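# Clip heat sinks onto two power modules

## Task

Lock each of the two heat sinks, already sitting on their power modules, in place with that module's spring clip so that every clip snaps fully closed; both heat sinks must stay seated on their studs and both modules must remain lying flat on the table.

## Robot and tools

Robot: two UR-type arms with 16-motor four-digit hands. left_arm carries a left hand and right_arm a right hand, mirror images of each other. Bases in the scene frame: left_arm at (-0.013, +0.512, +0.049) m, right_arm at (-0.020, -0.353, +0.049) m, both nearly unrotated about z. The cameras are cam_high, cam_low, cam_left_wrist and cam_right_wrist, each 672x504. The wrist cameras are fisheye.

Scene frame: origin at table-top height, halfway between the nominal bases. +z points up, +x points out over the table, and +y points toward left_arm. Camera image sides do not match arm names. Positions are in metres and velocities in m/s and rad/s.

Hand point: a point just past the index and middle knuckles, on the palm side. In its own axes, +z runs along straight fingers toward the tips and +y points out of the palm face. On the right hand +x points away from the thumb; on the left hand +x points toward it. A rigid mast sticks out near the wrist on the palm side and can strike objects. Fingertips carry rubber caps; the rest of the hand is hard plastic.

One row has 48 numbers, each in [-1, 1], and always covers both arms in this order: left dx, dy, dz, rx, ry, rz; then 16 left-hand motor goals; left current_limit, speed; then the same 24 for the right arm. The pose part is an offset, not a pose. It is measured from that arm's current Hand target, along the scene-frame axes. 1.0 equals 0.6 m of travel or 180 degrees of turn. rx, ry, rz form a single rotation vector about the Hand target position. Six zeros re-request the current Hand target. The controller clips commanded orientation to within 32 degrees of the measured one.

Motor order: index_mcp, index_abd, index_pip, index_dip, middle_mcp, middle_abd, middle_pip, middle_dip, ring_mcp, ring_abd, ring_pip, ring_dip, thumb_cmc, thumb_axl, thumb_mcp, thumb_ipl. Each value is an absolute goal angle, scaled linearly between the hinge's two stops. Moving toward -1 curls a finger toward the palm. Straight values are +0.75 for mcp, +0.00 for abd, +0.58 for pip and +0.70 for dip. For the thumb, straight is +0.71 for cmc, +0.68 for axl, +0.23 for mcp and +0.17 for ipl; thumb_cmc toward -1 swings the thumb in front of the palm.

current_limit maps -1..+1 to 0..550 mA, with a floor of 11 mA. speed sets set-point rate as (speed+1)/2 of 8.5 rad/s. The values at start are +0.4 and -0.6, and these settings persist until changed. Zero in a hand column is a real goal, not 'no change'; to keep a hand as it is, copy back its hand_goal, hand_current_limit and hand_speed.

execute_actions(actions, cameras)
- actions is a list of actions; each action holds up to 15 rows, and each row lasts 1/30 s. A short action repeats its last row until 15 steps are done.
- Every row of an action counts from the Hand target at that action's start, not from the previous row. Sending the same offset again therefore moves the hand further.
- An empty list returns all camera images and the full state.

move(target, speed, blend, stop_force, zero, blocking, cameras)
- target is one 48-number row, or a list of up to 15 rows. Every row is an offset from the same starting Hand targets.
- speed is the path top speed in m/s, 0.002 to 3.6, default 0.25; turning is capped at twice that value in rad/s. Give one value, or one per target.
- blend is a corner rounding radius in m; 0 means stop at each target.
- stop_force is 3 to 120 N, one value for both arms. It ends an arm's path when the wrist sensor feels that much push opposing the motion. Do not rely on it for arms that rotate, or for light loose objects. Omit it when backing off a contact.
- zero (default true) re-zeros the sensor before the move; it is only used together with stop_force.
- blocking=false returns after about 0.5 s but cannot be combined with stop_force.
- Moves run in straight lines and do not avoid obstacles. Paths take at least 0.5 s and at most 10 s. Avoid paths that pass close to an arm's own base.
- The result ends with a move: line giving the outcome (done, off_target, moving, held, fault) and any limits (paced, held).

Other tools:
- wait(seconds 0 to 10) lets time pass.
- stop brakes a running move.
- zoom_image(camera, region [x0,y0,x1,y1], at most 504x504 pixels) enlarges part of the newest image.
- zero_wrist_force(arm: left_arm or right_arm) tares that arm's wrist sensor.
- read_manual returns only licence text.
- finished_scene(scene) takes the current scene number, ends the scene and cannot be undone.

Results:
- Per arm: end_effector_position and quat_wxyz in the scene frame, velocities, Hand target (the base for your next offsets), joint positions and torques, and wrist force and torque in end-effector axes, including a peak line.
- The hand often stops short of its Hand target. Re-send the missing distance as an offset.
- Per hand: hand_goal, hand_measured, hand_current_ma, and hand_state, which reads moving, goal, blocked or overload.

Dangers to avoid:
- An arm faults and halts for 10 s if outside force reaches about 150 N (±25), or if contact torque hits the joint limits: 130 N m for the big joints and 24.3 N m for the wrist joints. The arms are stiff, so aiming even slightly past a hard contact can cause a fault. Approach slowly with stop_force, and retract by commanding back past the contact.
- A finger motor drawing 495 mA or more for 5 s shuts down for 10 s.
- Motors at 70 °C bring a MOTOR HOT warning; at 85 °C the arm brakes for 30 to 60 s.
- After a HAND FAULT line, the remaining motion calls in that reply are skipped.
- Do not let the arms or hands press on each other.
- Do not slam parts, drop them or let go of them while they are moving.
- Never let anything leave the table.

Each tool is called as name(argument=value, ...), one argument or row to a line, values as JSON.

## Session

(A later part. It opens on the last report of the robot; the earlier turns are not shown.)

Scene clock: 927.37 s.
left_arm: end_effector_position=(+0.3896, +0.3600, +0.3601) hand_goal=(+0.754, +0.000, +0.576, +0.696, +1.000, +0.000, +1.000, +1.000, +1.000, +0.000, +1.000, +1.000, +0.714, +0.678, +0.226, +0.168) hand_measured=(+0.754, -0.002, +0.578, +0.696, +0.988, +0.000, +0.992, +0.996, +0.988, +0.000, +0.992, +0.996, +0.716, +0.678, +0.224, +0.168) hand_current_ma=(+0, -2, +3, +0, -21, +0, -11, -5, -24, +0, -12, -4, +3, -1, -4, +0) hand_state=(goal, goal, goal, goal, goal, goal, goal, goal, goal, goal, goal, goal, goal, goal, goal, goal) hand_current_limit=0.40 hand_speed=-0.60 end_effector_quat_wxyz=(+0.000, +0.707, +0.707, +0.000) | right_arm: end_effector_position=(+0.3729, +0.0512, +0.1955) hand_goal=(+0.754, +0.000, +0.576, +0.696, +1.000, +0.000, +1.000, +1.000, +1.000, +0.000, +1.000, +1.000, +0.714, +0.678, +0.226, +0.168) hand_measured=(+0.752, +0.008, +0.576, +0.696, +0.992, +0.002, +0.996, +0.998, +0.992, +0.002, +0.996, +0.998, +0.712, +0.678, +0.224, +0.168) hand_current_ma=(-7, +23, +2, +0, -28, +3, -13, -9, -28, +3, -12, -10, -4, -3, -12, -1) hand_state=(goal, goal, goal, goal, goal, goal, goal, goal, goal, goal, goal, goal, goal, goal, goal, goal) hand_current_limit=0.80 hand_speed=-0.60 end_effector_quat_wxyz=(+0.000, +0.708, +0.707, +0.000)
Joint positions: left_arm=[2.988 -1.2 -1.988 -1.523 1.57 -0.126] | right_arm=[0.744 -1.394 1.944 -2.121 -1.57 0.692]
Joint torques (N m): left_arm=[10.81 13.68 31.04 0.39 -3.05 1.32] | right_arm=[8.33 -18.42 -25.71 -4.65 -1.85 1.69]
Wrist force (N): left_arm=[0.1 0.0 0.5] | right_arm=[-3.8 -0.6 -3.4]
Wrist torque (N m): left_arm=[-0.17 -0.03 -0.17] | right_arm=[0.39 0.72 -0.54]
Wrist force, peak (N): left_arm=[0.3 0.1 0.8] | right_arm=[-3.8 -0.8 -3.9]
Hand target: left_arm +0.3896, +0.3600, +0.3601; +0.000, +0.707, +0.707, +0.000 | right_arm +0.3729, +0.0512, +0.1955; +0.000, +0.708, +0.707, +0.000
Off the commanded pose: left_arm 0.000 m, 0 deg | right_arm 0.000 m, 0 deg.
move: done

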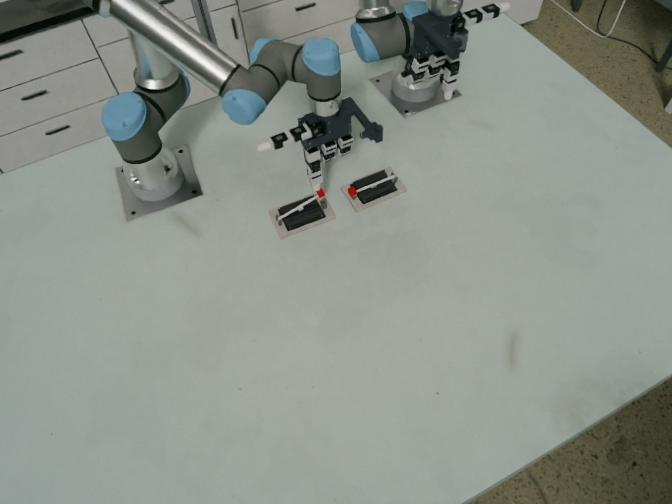

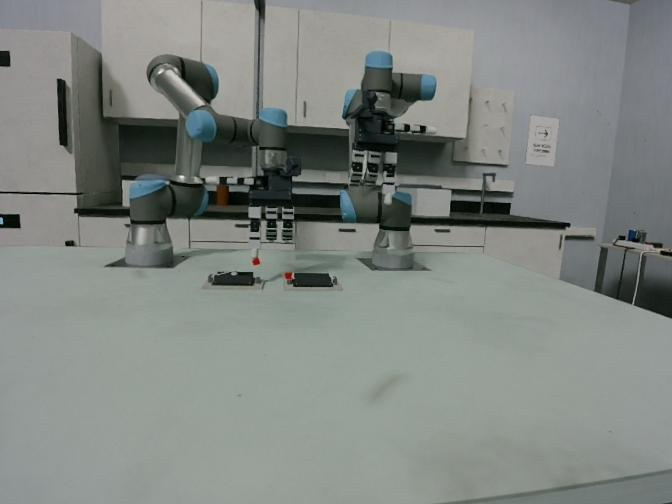

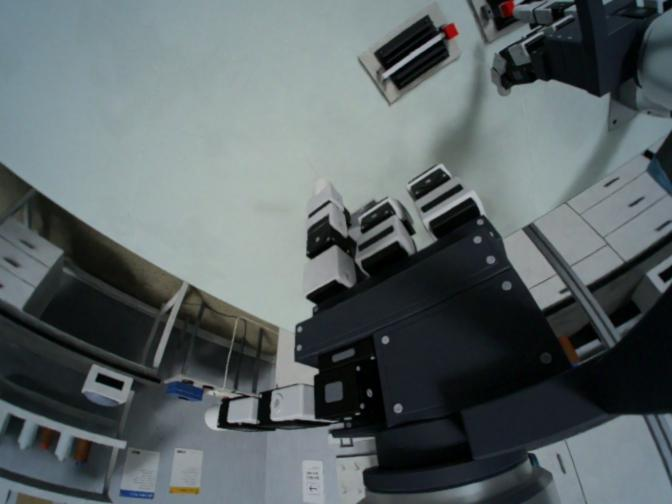

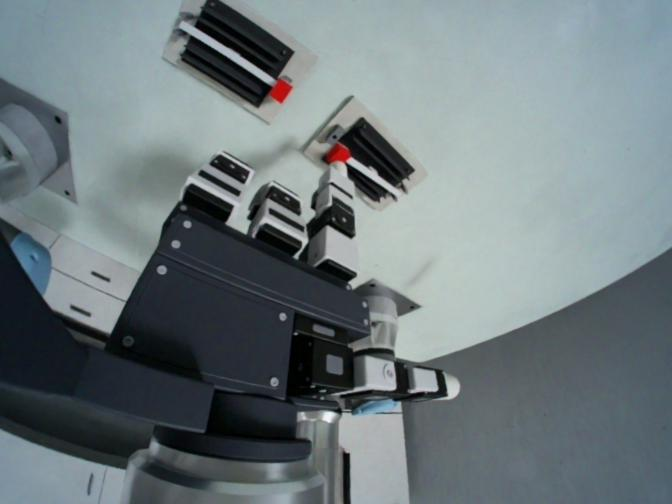

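move(
  target=[
    [0,0,0,0,0,0,0.754,0,0.576,0.696,1,0,1,1,1,0,1,1,0.714,0.678,0.226,0.168,0.4,-0.6,0,0.0147,-0.0362,0,0,0,0.754,0,0.576,0.696,1,0,1,1,1,0,1,1,0.714,0.678,0.226,0.168,0.8,-0.6],
    [0,0,0,0,0,0,0.754,0,0.576,0.696,1,0,1,1,1,0,1,1,0.714,0.678,0.226,0.168,0.4,-0.6,0,0.017,-0.0508,0,0,0,0.754,0,0.576,0.696,1,0,1,1,1,0,1,1,0.714,0.678,0.226,0.168,0.8,-0.6],
  ],
  speed=0.02,
  blend=[0.004, 0],
  stop_force=8,
  cameras=["cam_low", "cam_high", "cam_right_wrist"],
)

zoom_image(
  camera="cam_low",
  region=[190, 200, 290, 300],
)

zoom_image(
  camera="cam_high",
  region=[260, 140, 360, 240],
)

zoom_image(
  camera="cam_right_wrist",
  region=[290, 90, 440, 240],
)

Scene clock: 942.53 s.
left_arm: end_effector_position=(+0.3896, +0.3600, +0.3601) hand_goal=(+0.754, +0.000, +0.576, +0.696, +1.000, +0.000, +1.000, +1.000, +1.000, +0.000, +1.000, +1.000, +0.714, +0.678, +0.226, +0.168) hand_measured=(+0.754, -0.002, +0.578, +0.696, +0.988, +0.000, +0.992, +0.996, +0.988, +0.000, +0.992, +0.996, +0.716, +0.678, +0.224, +0.168) hand_current_ma=(+0, -2, +3, +0, -21, +0, -11, -5, -24, +0, -12, -4, +3, -1, -4, +0) hand_state=(goal, goal, goal, goal, goal, goal, goal, goal, goal, goal, goal, goal, goal, goal, goal, goal) hand_current_limit=0.40 hand_speed=-0.60 end_effector_quat_wxyz=(+0.000, +0.707, +0.707, +0.000) | right_arm: end_effector_position=(+0.3729, +0.0614, +0.1650) hand_goal=(+0.754, +0.000, +0.576, +0.696, +1.000, +0.000, +1.000, +1.000, +1.000, +0.000, +1.000, +1.000, +0.714, +0.678, +0.226, +0.168) hand_measured=(+0.752, +0.006, +0.576, +0.696, +0.992, +0.002, +0.996, +0.998, +0.992, +0.002, +0.996, +0.998, +0.712, +0.678, +0.224, +0.168) hand_current_ma=(-7, +20, +2, +0, -28, +3, -13, -9, -28, +3, -12, -10, -4, -3, -12, -1) hand_state=(goal, goal, goal, goal, goal, goal, goal, goal, goal, goal, goal, goal, goal, goal, goal, goal) hand_current_limit=0.80 hand_speed=-0.60 end_effector_quat_wxyz=(+0.000, +0.708, +0.707, +0.000)
Joint positions: left_arm=[2.988 -1.2 -1.988 -1.523 1.57 -0.126] | right_arm=[0.759 -1.333 1.96 -2.198 -1.57 0.707]
Joint torques (N m): left_arm=[10.77 13.69 31.01 0.38 -2.96 1.4] | right_arm=[7.07 -20.55 -11.51 -4.57 -0.75 1.65]
Wrist force (N): left_arm=[0.3 0.2 0.4] | right_arm=[-3.5 -0.1 -4.3]
Wrist torque (N m): left_arm=[-0.15 -0.06 -0.15] | right_arm=[0.49 0.67 -0.51]
Wrist force, peak (N): left_arm=[0.3 0.1 0.7] | right_arm=[-4.0 -0.6 -4.2]
Hand target: left_arm +0.3896, +0.3600, +0.3601; +0.000, +0.707, +0.707, +0.000 | right_arm +0.3729, +0.0614, +0.1650; +0.000, +0.708, +0.707, +0.000
Off the commanded pose: left_arm 0.000 m, 0 deg | right_arm 0.000 m, 0 deg.
move: done
Images, in order (width x height): cam_high 672x504, cam_low 672x504, cam_right_wrist 672x504.

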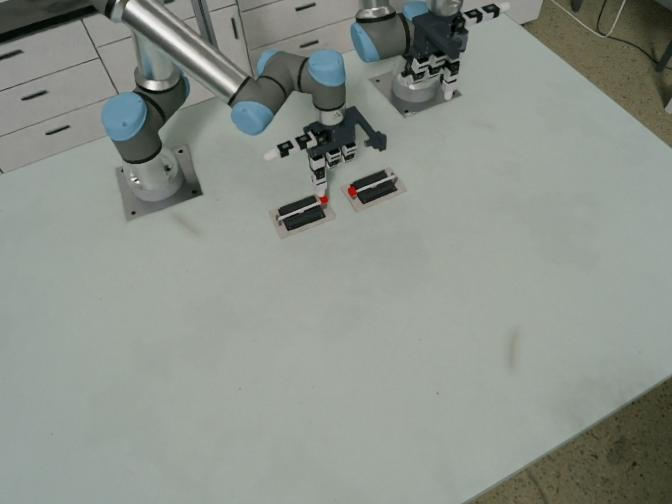

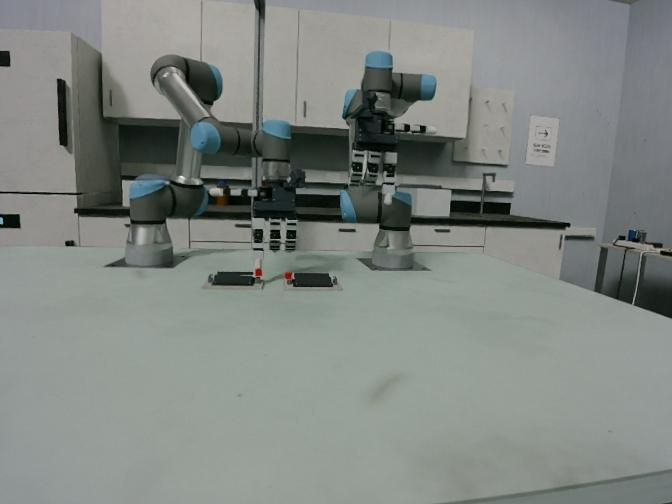

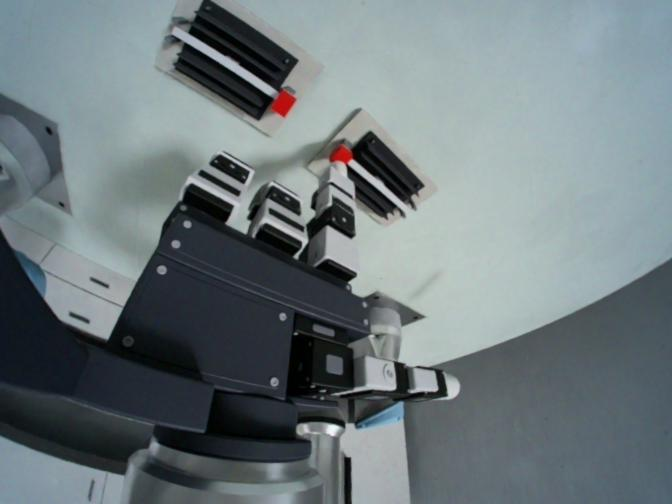

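Scaled by 5.040 from the camera's 672x504 image, which has a finer 960x720 frame.

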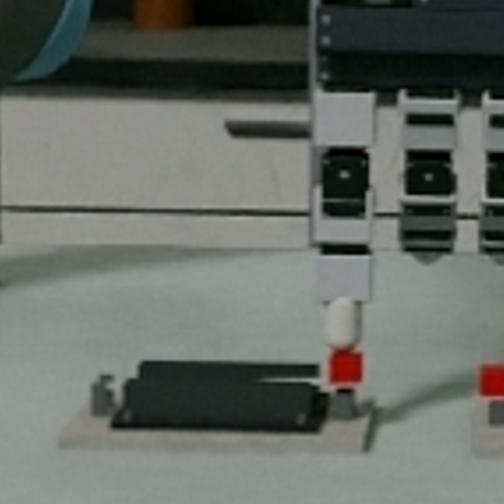

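Scaled by 5.040 from the camera's 672x504 image, which has a finer 960x720 frame.

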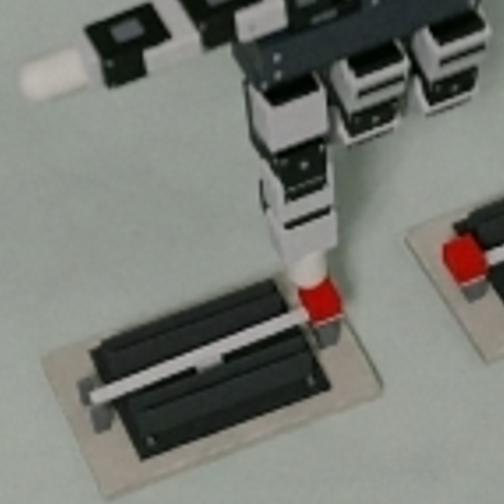

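Scaled by 3.360 from the camera's 672x504 image, which has a finer 960x720 frame.

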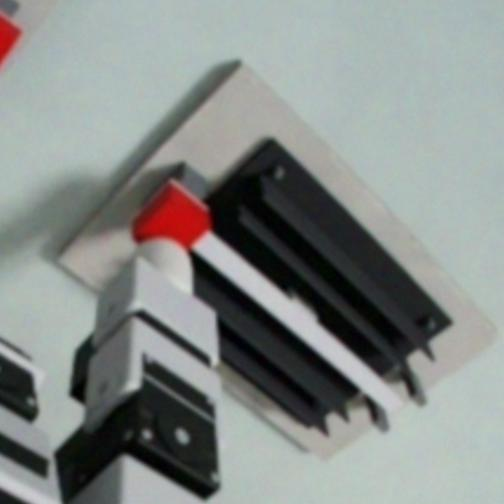

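zoom_image(
  camera="cam_high",
  region=[305, 175, 345, 215],
)

zoom_image(
  camera="cam_right_wrist",
  region=[310, 130, 370, 190],
)

Scaled by 12.600 from the camera's 672x504 image, which has a finer 960x720 frame.

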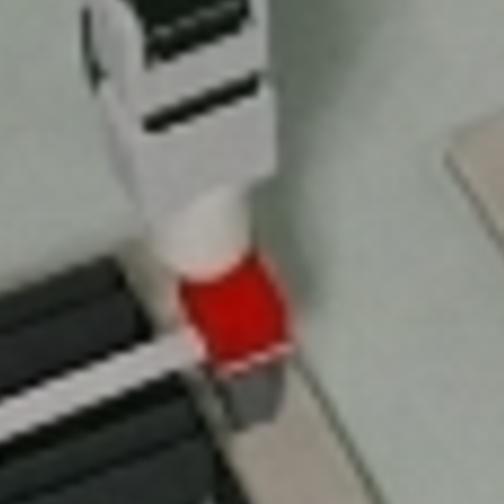

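Scaled by 8.400 from the camera's 672x504 image, which has a finer 960x720 frame.

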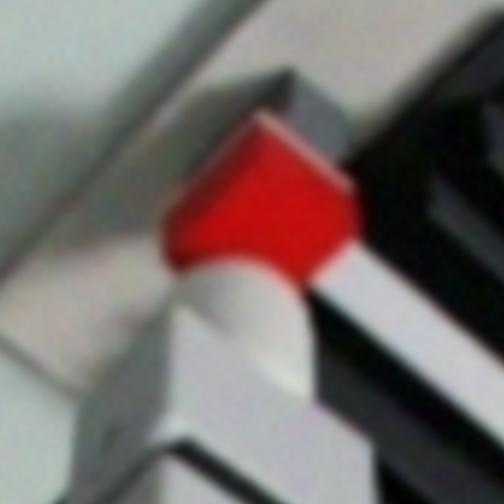

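move(
  target=[
    [0,0,0,0,0,0,0.754,0,0.576,0.696,1,0,1,1,1,0,1,1,0.714,0.678,0.226,0.168,0.4,-0.6,0,0,0.005,0,0,0,0.754,0,0.576,0.696,1,0,1,1,1,0,1,1,0.714,0.678,0.226,0.168,0.8,-0.6],
    [0,0,0,0,0,0,0.754,0,0.576,0.696,1,0,1,1,1,0,1,1,0.714,0.678,0.226,0.168,0.4,-0.6,0.0083,0.0017,0.005,0,0,0,0.754,0,0.576,0.696,1,0,1,1,1,0,1,1,0.714,0.678,0.226,0.168,0.8,-0.6],
    [0,0,0,0,0,0,0.754,0,0.576,0.696,1,0,1,1,1,0,1,1,0.714,0.678,0.226,0.168,0.4,-0.6,0.0083,0.0017,-0.005,0,0,0,0.754,0,0.576,0.696,1,0,1,1,1,0,1,1,0.714,0.678,0.226,0.168,0.8,-0.6],
  ],
  speed=[0.03, 0.03, 0.015],
  blend=[0.001, 0.001, 0],
  stop_force=10,
  cameras=["cam_low", "cam_high", "cam_right_wrist"],
)

zoom_image(
  camera="cam_high",
  region=[305, 175, 345, 215],
)

zoom_image(
  camera="cam_right_wrist",
  region=[310, 130, 370, 190],
)

zoom_image(
  camera="cam_low",
  region=[190, 200, 290, 300],
)

Scene clock: 1011.03 s.
left_arm: end_effector_position=(+0.3896, +0.3600, +0.3601) hand_goal=(+0.754, +0.000, +0.576, +0.696, +1.000, +0.000, +1.000, +1.000, +1.000, +0.000, +1.000, +1.000, +0.714, +0.678, +0.226, +0.168) hand_measured=(+0.754, -0.002, +0.578, +0.696, +0.988, +0.000, +0.992, +0.996, +0.988, +0.000, +0.992, +0.996, +0.716, +0.678, +0.224, +0.168) hand_current_ma=(+0, -2, +3, +0, -21, +0, -11, -5, -24, +0, -12, -4, +3, -1, -4, +0) hand_state=(goal, goal, goal, goal, goal, goal, goal, goal, goal, goal, goal, goal, goal, goal, goal, goal) hand_current_limit=0.40 hand_speed=-0.60 end_effector_quat_wxyz=(+0.000, +0.707, +0.707, +0.000) | right_arm: end_effector_position=(+0.3779, +0.0624, +0.1636) hand_goal=(+0.754, +0.000, +0.576, +0.696, +1.000, +0.000, +1.000, +1.000, +1.000, +0.000, +1.000, +1.000, +0.714, +0.678, +0.226, +0.168) hand_measured=(+0.754, +0.002, +0.576, +0.696, +0.992, +0.002, +0.996, +0.998, +0.992, +0.002, +0.996, +0.998, +0.712, +0.678, +0.224, +0.168) hand_current_ma=(+0, +6, +2, +0, -28, +3, -13, -9, -28, +3, -12, -10, -4, -3, -12, -1) hand_state=(goal, goal, goal, goal, goal, goal, goal, goal, goal, goal, goal, goal, goal, goal, goal, goal) hand_current_limit=0.80 hand_speed=-0.60 end_effector_quat_wxyz=(+0.000, +0.708, +0.707, +0.000)
Joint positions: left_arm=[2.988 -1.2 -1.988 -1.523 1.57 -0.126] | right_arm=[0.755 -1.323 1.951 -2.2 -1.57 0.702]
Joint torques (N m): left_arm=[10.89 13.59 30.56 0.39 -2.99 1.28] | right_arm=[-0.24 -29.3 -21.18 1.16 -0.19 -0.36]
Wrist force (N): left_arm=[0.1 0.1 0.2] | right_arm=[-3.5 -0.6 -12.2]
Wrist torque (N m): left_arm=[-0.14 -0.04 -0.17] | right_arm=[1.08 0.50 -0.32]
Wrist force, peak (N): left_arm=[0.1 0.5 0.6] | right_arm=[-3.5 -0.6 -19.8]
Hand target: left_arm +0.3896, +0.3600, +0.3601; +0.000, +0.707, +0.707, +0.000 | right_arm +0.3779, +0.0624, +0.1636; +0.000, +0.708, +0.707, +0.000 (not the last commanded pose)
Off the commanded pose: left_arm 0.000 m, 0 deg | right_arm 0.002 m, 0 deg.
move: contact (right_arm); path passed 2 of 3 targets
Images, in order (width x height): cam_high 672x504, cam_low 672x504, cam_right_wrist 672x504.

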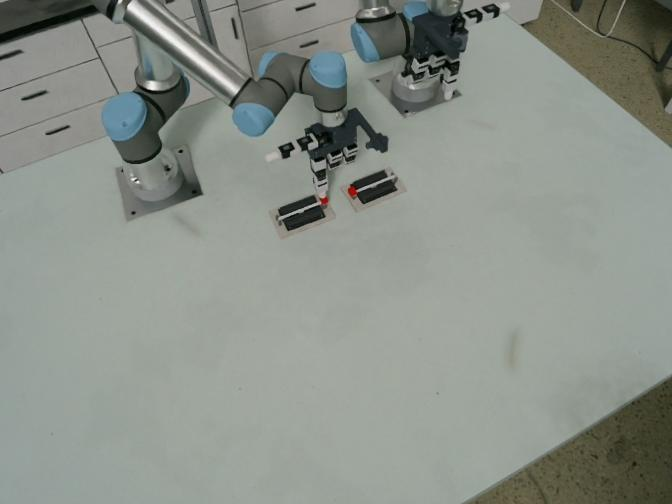

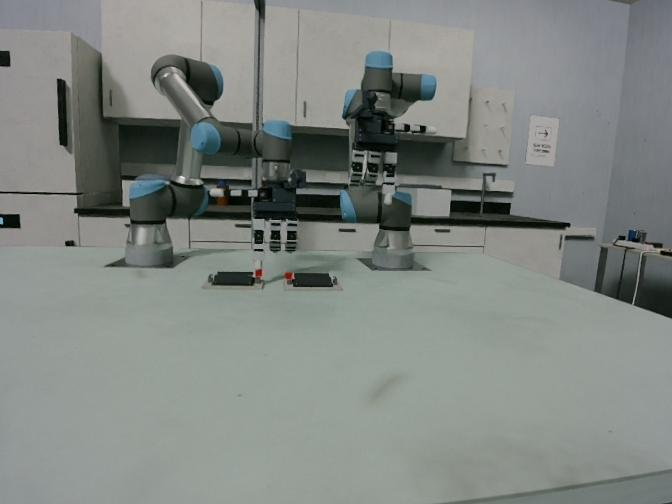

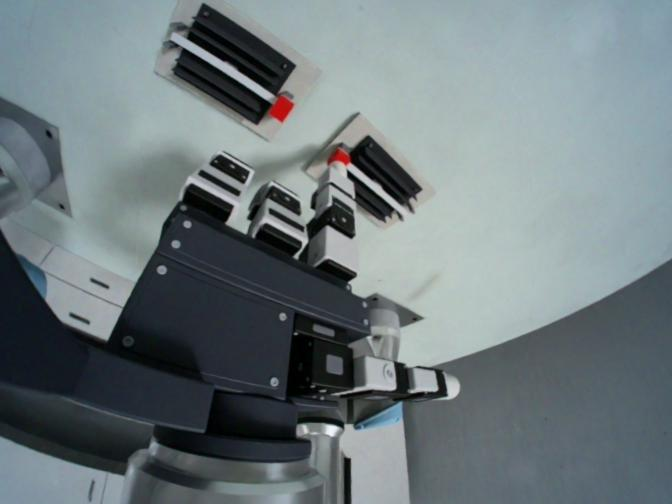

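Scaled by 12.600 from the camera's 672x504 image, which has a finer 960x720 frame.

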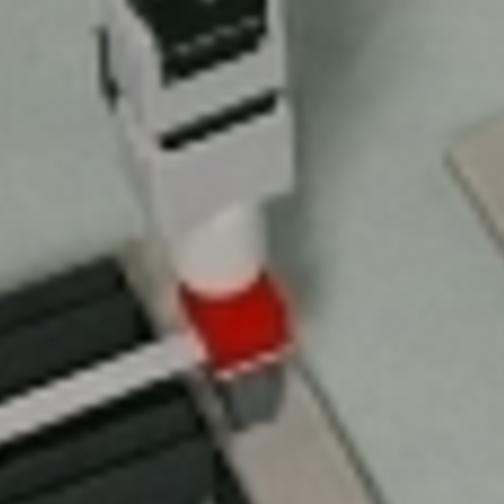

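Scaled by 8.400 from the camera's 672x504 image, which has a finer 960x720 frame.

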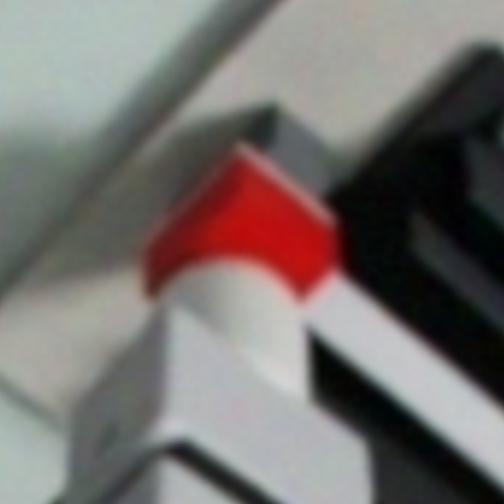

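Scaled by 5.040 from the camera's 672x504 image, which has a finer 960x720 frame.

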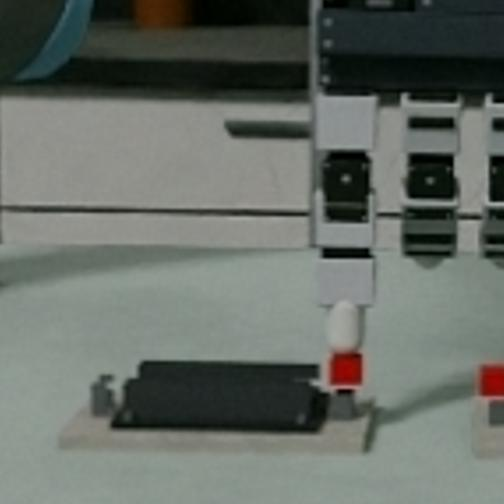

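move(
  target=[0,0,0,0,0,0,0.754,0,0.576,0.696,1,0,1,1,1,0,1,1,0.714,0.678,0.226,0.168,0.4,-0.6,0.0017,0,-0.0333,0,0,0,0.754,0,0.576,0.696,1,0,1,1,1,0,1,1,0.714,0.678,0.226,0.168,0.8,-0.6],
  speed=0.01,
  stop_force=42,
  cameras=["cam_low", "cam_high"],
)

zoom_image(
  camera="cam_low",
  region=[190, 200, 290, 300],
)

zoom_image(
  camera="cam_high",
  region=[305, 175, 345, 215],
)

Scene clock: 1024.33 s.
left_arm: end_effector_position=(+0.3896, +0.3600, +0.3601) hand_goal=(+0.754, +0.000, +0.576, +0.696, +1.000, +0.000, +1.000, +1.000, +1.000, +0.000, +1.000, +1.000, +0.714, +0.678, +0.226, +0.168) hand_measured=(+0.754, -0.002, +0.578, +0.696, +0.988, +0.000, +0.992, +0.996, +0.988, +0.000, +0.992, +0.996, +0.716, +0.678, +0.224, +0.168) hand_current_ma=(+0, -2, +3, +0, -21, +0, -11, -5, -24, +0, -12, -4, +3, -1, -4, +0) hand_state=(goal, goal, goal, goal, goal, goal, goal, goal, goal, goal, goal, goal, goal, goal, goal, goal) hand_current_limit=0.40 hand_speed=-0.60 end_effector_quat_wxyz=(+0.000, +0.707, +0.707, +0.000) | right_arm: end_effector_position=(+0.3783, +0.0625, +0.1574) hand_goal=(+0.754, +0.000, +0.576, +0.696, +1.000, +0.000, +1.000, +1.000, +1.000, +0.000, +1.000, +1.000, +0.714, +0.678, +0.226, +0.168) hand_measured=(+0.758, +0.000, +0.580, +0.696, +0.992, +0.002, +0.996, +0.998, +0.992, +0.002, +0.996, +0.998, +0.712, +0.678, +0.224, +0.168) hand_current_ma=(+15, +2, +12, +0, -28, +3, -13, -9, -28, +3, -12, -10, -4, -3, -13, -1) hand_state=(goal, goal, goal, goal, goal, goal, goal, goal, goal, goal, goal, goal, goal, goal, goal, goal) hand_current_limit=0.80 hand_speed=-0.60 end_effector_quat_wxyz=(+0.000, +0.708, +0.707, +0.001)
Joint positions: left_arm=[2.988 -1.2 -1.988 -1.523 1.57 -0.126] | right_arm=[0.754 -1.313 1.958 -2.217 -1.57 0.702]
Joint torques (N m): left_arm=[10.7 13.88 31 0.44 -2.93 1.26] | right_arm=[2.99 -8.68 -5.72 4.17 1.68 0.21]
Wrist force (N): left_arm=[0.2 0.3 0.3] | right_arm=[-3.7 -0.9 -55.4]
Wrist torque (N m): left_arm=[-0.12 -0.06 -0.16] | right_arm=[4.43 -0.55 -0.34]
Wrist force, peak (N): left_arm=[0.2 0.6 0.6] | right_arm=[-4.0 -0.9 -63.2]
Hand target: left_arm +0.3896, +0.3600, +0.3601; +0.000, +0.707, +0.707, +0.000 | right_arm +0.3783, +0.0625, +0.1574; +0.000, +0.708, +0.707, +0.001 (not the last commanded pose)
Off the commanded pose: left_arm 0.000 m, 0 deg | right_arm 0.014 m, 0 deg.
move: contact (right_arm)
Images, in order (width x height): cam_high 672x504, cam_low 672x504.

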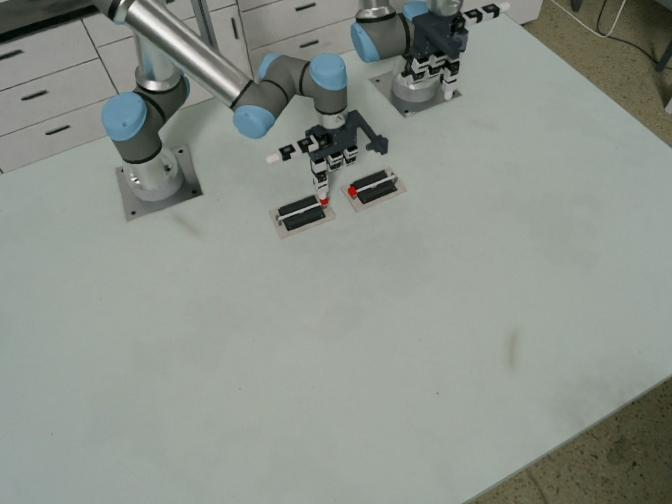

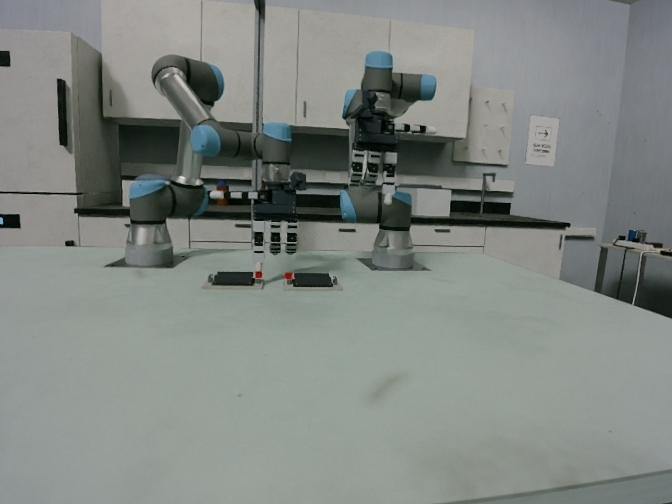

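Scaled by 5.040 from the camera's 672x504 image, which has a finer 960x720 frame.

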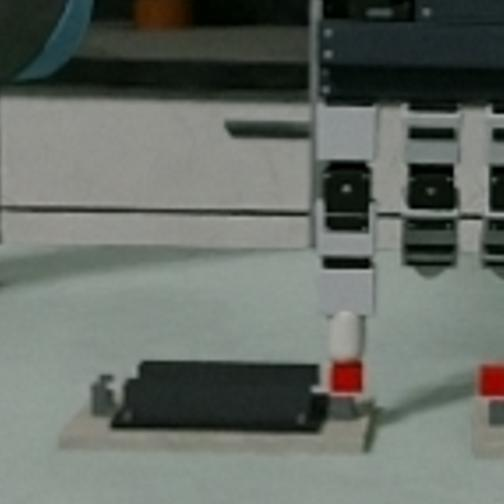

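Scaled by 12.600 from the camera's 672x504 image, which has a finer 960x720 frame.

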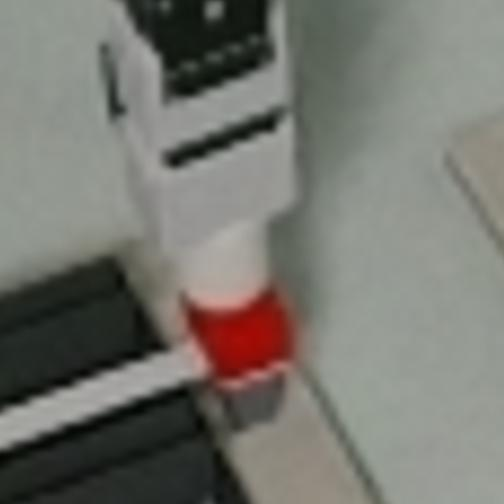

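move(
  target=[0,0,0,0,0,0,0.754,0,0.576,0.696,1,0,1,1,1,0,1,1,0.714,0.678,0.226,0.168,0.4,-0.6,0,0,0.0833,0,0,0,0.754,0,0.576,0.696,1,0,1,1,1,0,1,1,0.714,0.678,0.226,0.168,0.8,-0.6],
  speed=0.06,
  cameras=["cam_low", "cam_high"],
)

zoom_image(
  camera="cam_low",
  region=[190, 200, 290, 300],
)

wait(
  seconds=1.5,
  cameras=["cam_low", "cam_high"],
)

zoom_image(
  camera="cam_low",
  region=[190, 240, 350, 320],
)

zoom_image(
  camera="cam_high",
  region=[260, 150, 420, 250],
)

Scene clock: 1033.50 s.
left_arm: end_effector_position=(+0.3896, +0.3600, +0.3601) hand_goal=(+0.754, +0.000, +0.576, +0.696, +1.000, +0.000, +1.000, +1.000, +1.000, +0.000, +1.000, +1.000, +0.714, +0.678, +0.226, +0.168) hand_measured=(+0.754, -0.002, +0.578, +0.696, +0.988, +0.000, +0.992, +0.996, +0.988, +0.000, +0.992, +0.996, +0.716, +0.678, +0.224, +0.168) hand_current_ma=(+0, -2, +3, +0, -21, +0, -11, -5, -24, +0, -12, -4, +3, -1, -4, +0) hand_state=(goal, goal, goal, goal, goal, goal, goal, goal, goal, goal, goal, goal, goal, goal, goal, goal) hand_current_limit=0.40 hand_speed=-0.60 end_effector_quat_wxyz=(+0.000, +0.707, +0.707, +0.000) | right_arm: end_effector_position=(+0.3783, +0.0625, +0.2073) hand_goal=(+0.754, +0.000, +0.576, +0.696, +1.000, +0.000, +1.000, +1.000, +1.000, +0.000, +1.000, +1.000, +0.714, +0.678, +0.226, +0.168) hand_measured=(+0.754, -0.002, +0.578, +0.696, +0.992, +0.002, +0.996, +0.998, +0.992, +0.002, +0.996, +0.998, +0.712, +0.678, +0.224, +0.168) hand_current_ma=(+0, -8, +7, +0, -28, +3, -13, -9, -28, +3, -12, -10, -4, -3, -13, -1) hand_state=(goal, goal, goal, goal, goal, goal, goal, goal, goal, goal, goal, goal, goal, goal, goal, goal) hand_current_limit=0.80 hand_speed=-0.60 end_effector_quat_wxyz=(+0.000, +0.708, +0.707, +0.001)
Joint positions: left_arm=[2.988 -1.2 -1.988 -1.523 1.57 -0.126] | right_arm=[0.754 -1.381 1.894 -2.085 -1.57 0.702]
Joint torques (N m): left_arm=[10.76 13.27 31.02 0.41 -2.94 1.36] | right_arm=[-0.02 -30.88 -26.04 0.46 -0.81 0.98]
Wrist force (N): left_arm=[0.1 0.2 0.5] | right_arm=[-4.1 -1.2 -3.4]
Wrist torque (N m): left_arm=[-0.16 -0.03 -0.17] | right_arm=[0.30 0.82 -0.40]
Wrist force, peak (N): left_arm=[0.0 0.1 0.7] | right_arm=[-3.5 -1.0 -55.6]
Hand target: left_arm +0.3896, +0.3600, +0.3601; +0.000, +0.707, +0.707, +0.000 | right_arm +0.3783, +0.0625, +0.2074; +0.000, +0.708, +0.707, +0.001
Off the commanded pose: left_arm 0.000 m, 0 deg | right_arm 0.000 m, 0 deg.
move: done
Images, in order (width x height): cam_high 672x504, cam_low 672x504.

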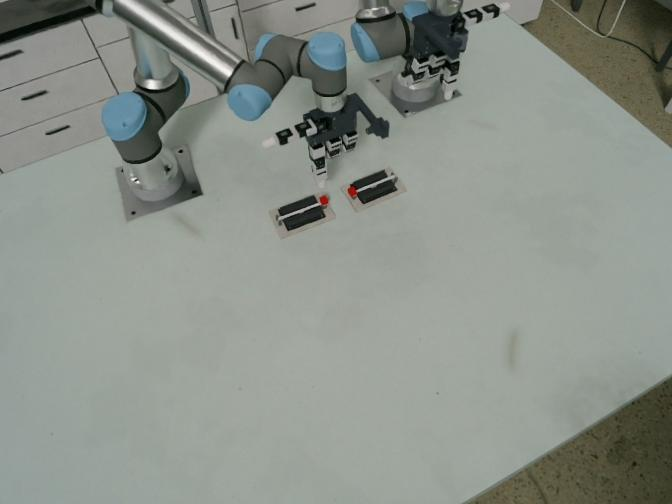

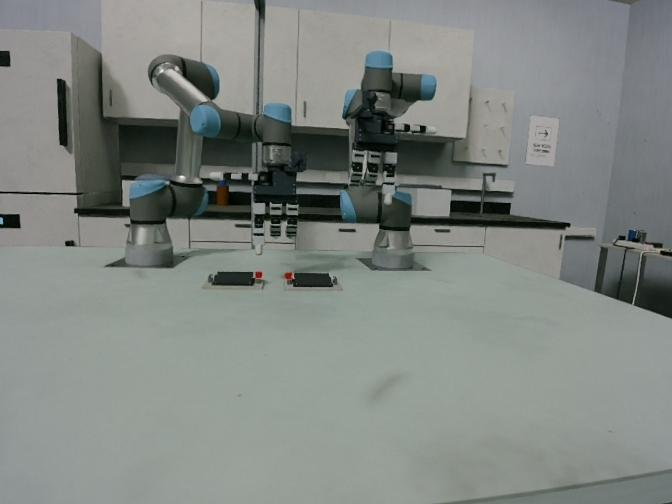

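Scaled by 5.040 from the camera's 672x504 image, which has a finer 960x720 frame.

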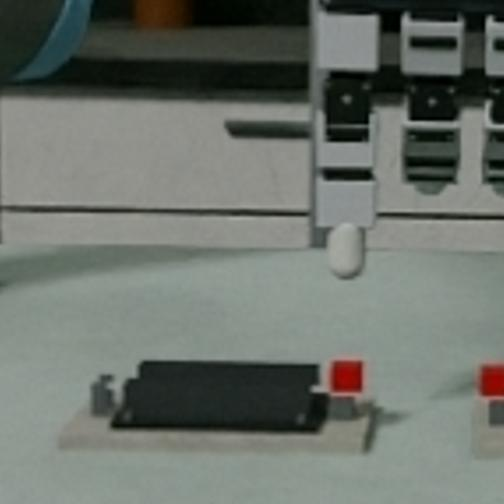

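Scene clock: 1035.00 s.
left_arm: end_effector_position=(+0.3896, +0.3600, +0.3601) hand_goal=(+0.754, +0.000, +0.576, +0.696, +1.000, +0.000, +1.000, +1.000, +1.000, +0.000, +1.000, +1.000, +0.714, +0.678, +0.226, +0.168) hand_measured=(+0.754, -0.002, +0.578, +0.696, +0.988, +0.000, +0.992, +0.996, +0.988, +0.000, +0.992, +0.996, +0.716, +0.678, +0.224, +0.168) hand_current_ma=(+0, -2, +3, +0, -21, +0, -11, -5, -24, +0, -12, -4, +3, -1, -4, +0) hand_state=(goal, goal, goal, goal, goal, goal, goal, goal, goal, goal, goal, goal, goal, goal, goal, goal) hand_current_limit=0.40 hand_speed=-0.60 end_effector_quat_wxyz=(+0.000, +0.707, +0.707, +0.000) | right_arm: end_effector_position=(+0.3783, +0.0625, +0.2074) hand_goal=(+0.754, +0.000, +0.576, +0.696, +1.000, +0.000, +1.000, +1.000, +1.000, +0.000, +1.000, +1.000, +0.714, +0.678, +0.226, +0.168) hand_measured=(+0.754, -0.002, +0.578, +0.696, +0.992, +0.002, +0.996, +0.998, +0.992, +0.002, +0.996, +0.998, +0.712, +0.678, +0.224, +0.168) hand_current_ma=(+0, -8, +7, +0, -28, +3, -13, -9, -28, +3, -12, -10, -4, -3, -13, -1) hand_state=(goal, goal, goal, goal, goal, goal, goal, goal, goal, goal, goal, goal, goal, goal, goal, goal) hand_current_limit=0.80 hand_speed=-0.60 end_effector_quat_wxyz=(+0.000, +0.708, +0.707, +0.001)
Joint positions: left_arm=[2.988 -1.2 -1.988 -1.523 1.57 -0.126] | right_arm=[0.754 -1.382 1.894 -2.084 -1.57 0.702]
Joint torques (N m): left_arm=[10.62 13.36 31.19 0.49 -2.96 1.19] | right_arm=[-2.66 -32.04 -25.45 0.39 1.35 -0.17]
Wrist force (N): left_arm=[0.2 0.2 0.4] | right_arm=[-4.1 -1.1 -3.6]
Wrist torque (N m): left_arm=[-0.15 -0.05 -0.16] | right_arm=[0.33 0.82 -0.39]
Wrist force, peak (N): left_arm=[0.1 0.3 0.7] | right_arm=[-4.2 -1.4 -3.7]
Hand target: left_arm +0.3896, +0.3600, +0.3601; +0.000, +0.707, +0.707, +0.000 | right_arm +0.3783, +0.0625, +0.2074; +0.000, +0.708, +0.707, +0.001
Off the commanded pose: left_arm 0.000 m, 0 deg | right_arm 0.000 m, 0 deg.
wait: 1.50 s; at rest by 0.17 s
Images, in order (width x height): cam_high 672x504, cam_low 672x504.

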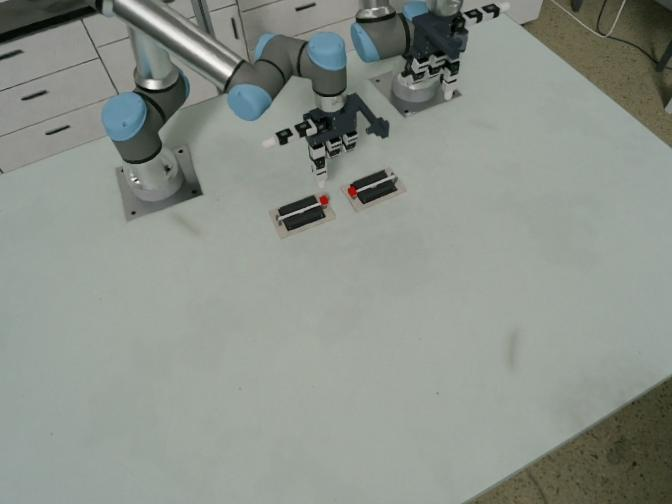

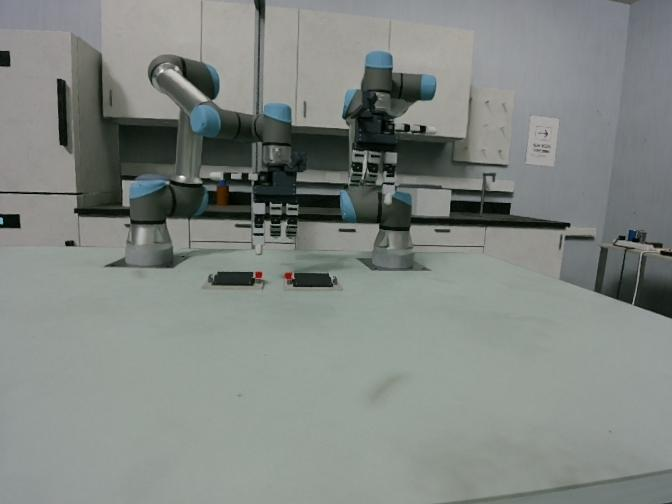

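Scaled by 3.150 from the camera's 672x504 image, which has a finer 960x720 frame.

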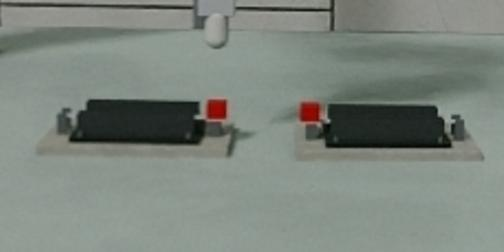

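Scaled by 3.150 from the camera's 672x504 image, which has a finer 960x720 frame.

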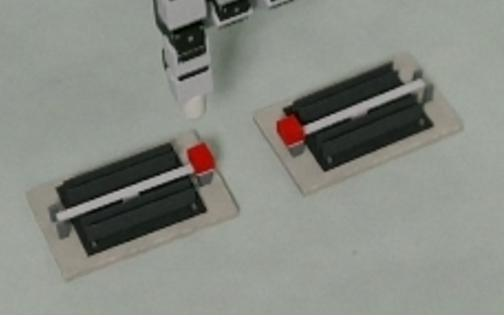

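move(
  target=[0,0,0,0,0,0,0.754,0,0.576,0.696,1,0,1,1,1,0,1,1,0.714,0.678,0.226,0.168,0.4,-0.6,0,-0.2,0.22,0,0,0,0.754,0,0.576,0.696,1,0,1,1,1,0,1,1,0.714,0.678,0.226,0.168,0.8,-0.6],
  speed=0.15,
  cameras=["cam_low", "cam_high", "cam_left_wrist"],
)

zoom_image(
  camera="cam_low",
  region=[190, 240, 350, 320],
)

zoom_image(
  camera="cam_high",
  region=[260, 150, 420, 250],
)

Scene clock: 1041.77 s.
left_arm: end_effector_position=(+0.3896, +0.3600, +0.3601) hand_goal=(+0.754, +0.000, +0.576, +0.696, +1.000, +0.000, +1.000, +1.000, +1.000, +0.000, +1.000, +1.000, +0.714, +0.678, +0.226, +0.168) hand_measured=(+0.754, -0.002, +0.578, +0.696, +0.988, +0.000, +0.992, +0.996, +0.988, +0.000, +0.992, +0.996, +0.716, +0.678, +0.224, +0.168) hand_current_ma=(+0, -2, +3, +0, -21, +0, -11, -5, -24, +0, -12, -4, +3, -1, -4, +0) hand_state=(goal, goal, goal, goal, goal, goal, goal, goal, goal, goal, goal, goal, goal, goal, goal, goal) hand_current_limit=0.40 hand_speed=-0.60 end_effector_quat_wxyz=(+0.000, +0.707, +0.707, +0.000) | right_arm: end_effector_position=(+0.3783, -0.0574, +0.3393) hand_goal=(+0.754, +0.000, +0.576, +0.696, +1.000, +0.000, +1.000, +1.000, +1.000, +0.000, +1.000, +1.000, +0.714, +0.678, +0.226, +0.168) hand_measured=(+0.754, -0.002, +0.578, +0.696, +0.992, +0.002, +0.996, +0.998, +0.992, +0.002, +0.996, +0.998, +0.712, +0.678, +0.224, +0.168) hand_current_ma=(+0, -8, +7, +0, -28, +3, -13, -9, -28, +3, -12, -10, -4, -3, -13, -1) hand_state=(goal, goal, goal, goal, goal, goal, goal, goal, goal, goal, goal, goal, goal, goal, goal, goal) hand_current_limit=0.80 hand_speed=-0.60 end_effector_quat_wxyz=(+0.000, +0.708, +0.707, +0.001)
Joint positions: left_arm=[2.988 -1.2 -1.988 -1.523 1.57 -0.126] | right_arm=[0.544 -1.715 1.878 -1.735 -1.57 0.492]
Joint torques (N m): left_arm=[10.58 12.9 30.94 0.45 -2.82 1.32] | right_arm=[-5.91 -20.9 -28.93 0.21 1.83 -1.86]
Wrist force (N): left_arm=[0.1 0.3 0.4] | right_arm=[-3.8 -1.0 -3.7]
Wrist torque (N m): left_arm=[-0.13 -0.04 -0.17] | right_arm=[0.36 0.78 -0.32]
Wrist force, peak (N): left_arm=[0.3 0.3 0.7] | right_arm=[-4.1 -1.1 -4.5]
Hand target: left_arm +0.3896, +0.3600, +0.3601; +0.000, +0.707, +0.707, +0.000 | right_arm +0.3783, -0.0575, +0.3394; +0.000, +0.708, +0.707, +0.001
Off the commanded pose: left_arm 0.000 m, 0 deg | right_arm 0.000 m, 0 deg.
move: done
Images, in order (width x height): cam_high 672x504, cam_low 672x504, cam_left_wrist 672x504.

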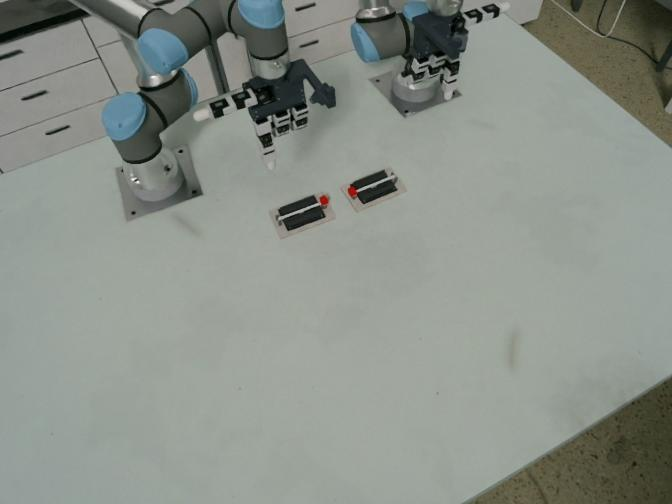

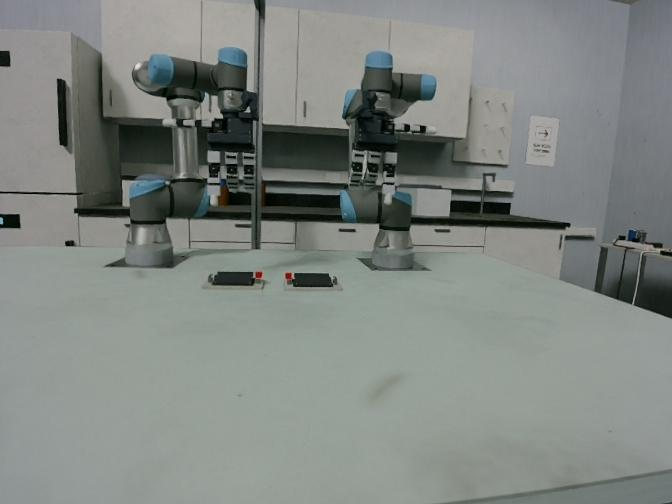

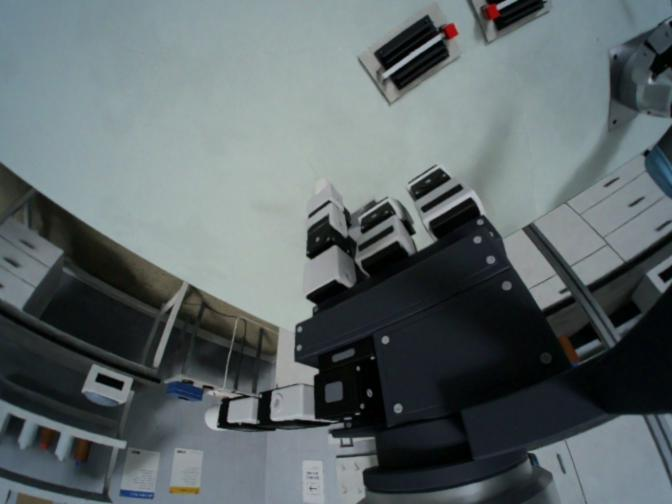

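Scaled by 3.150 from the camera's 672x504 image, which has a finer 960x720 frame.

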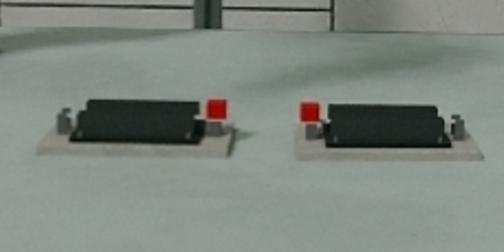

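Scaled by 3.150 from the camera's 672x504 image, which has a finer 960x720 frame.

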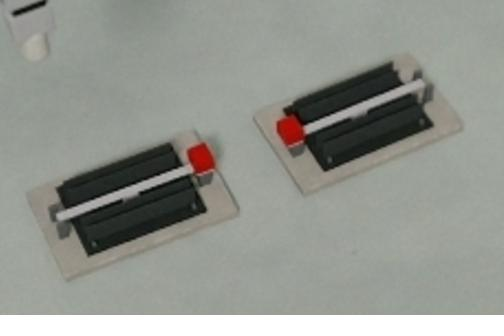

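finished_scene(
  scene=1,
)

The scene is finished: the task was done.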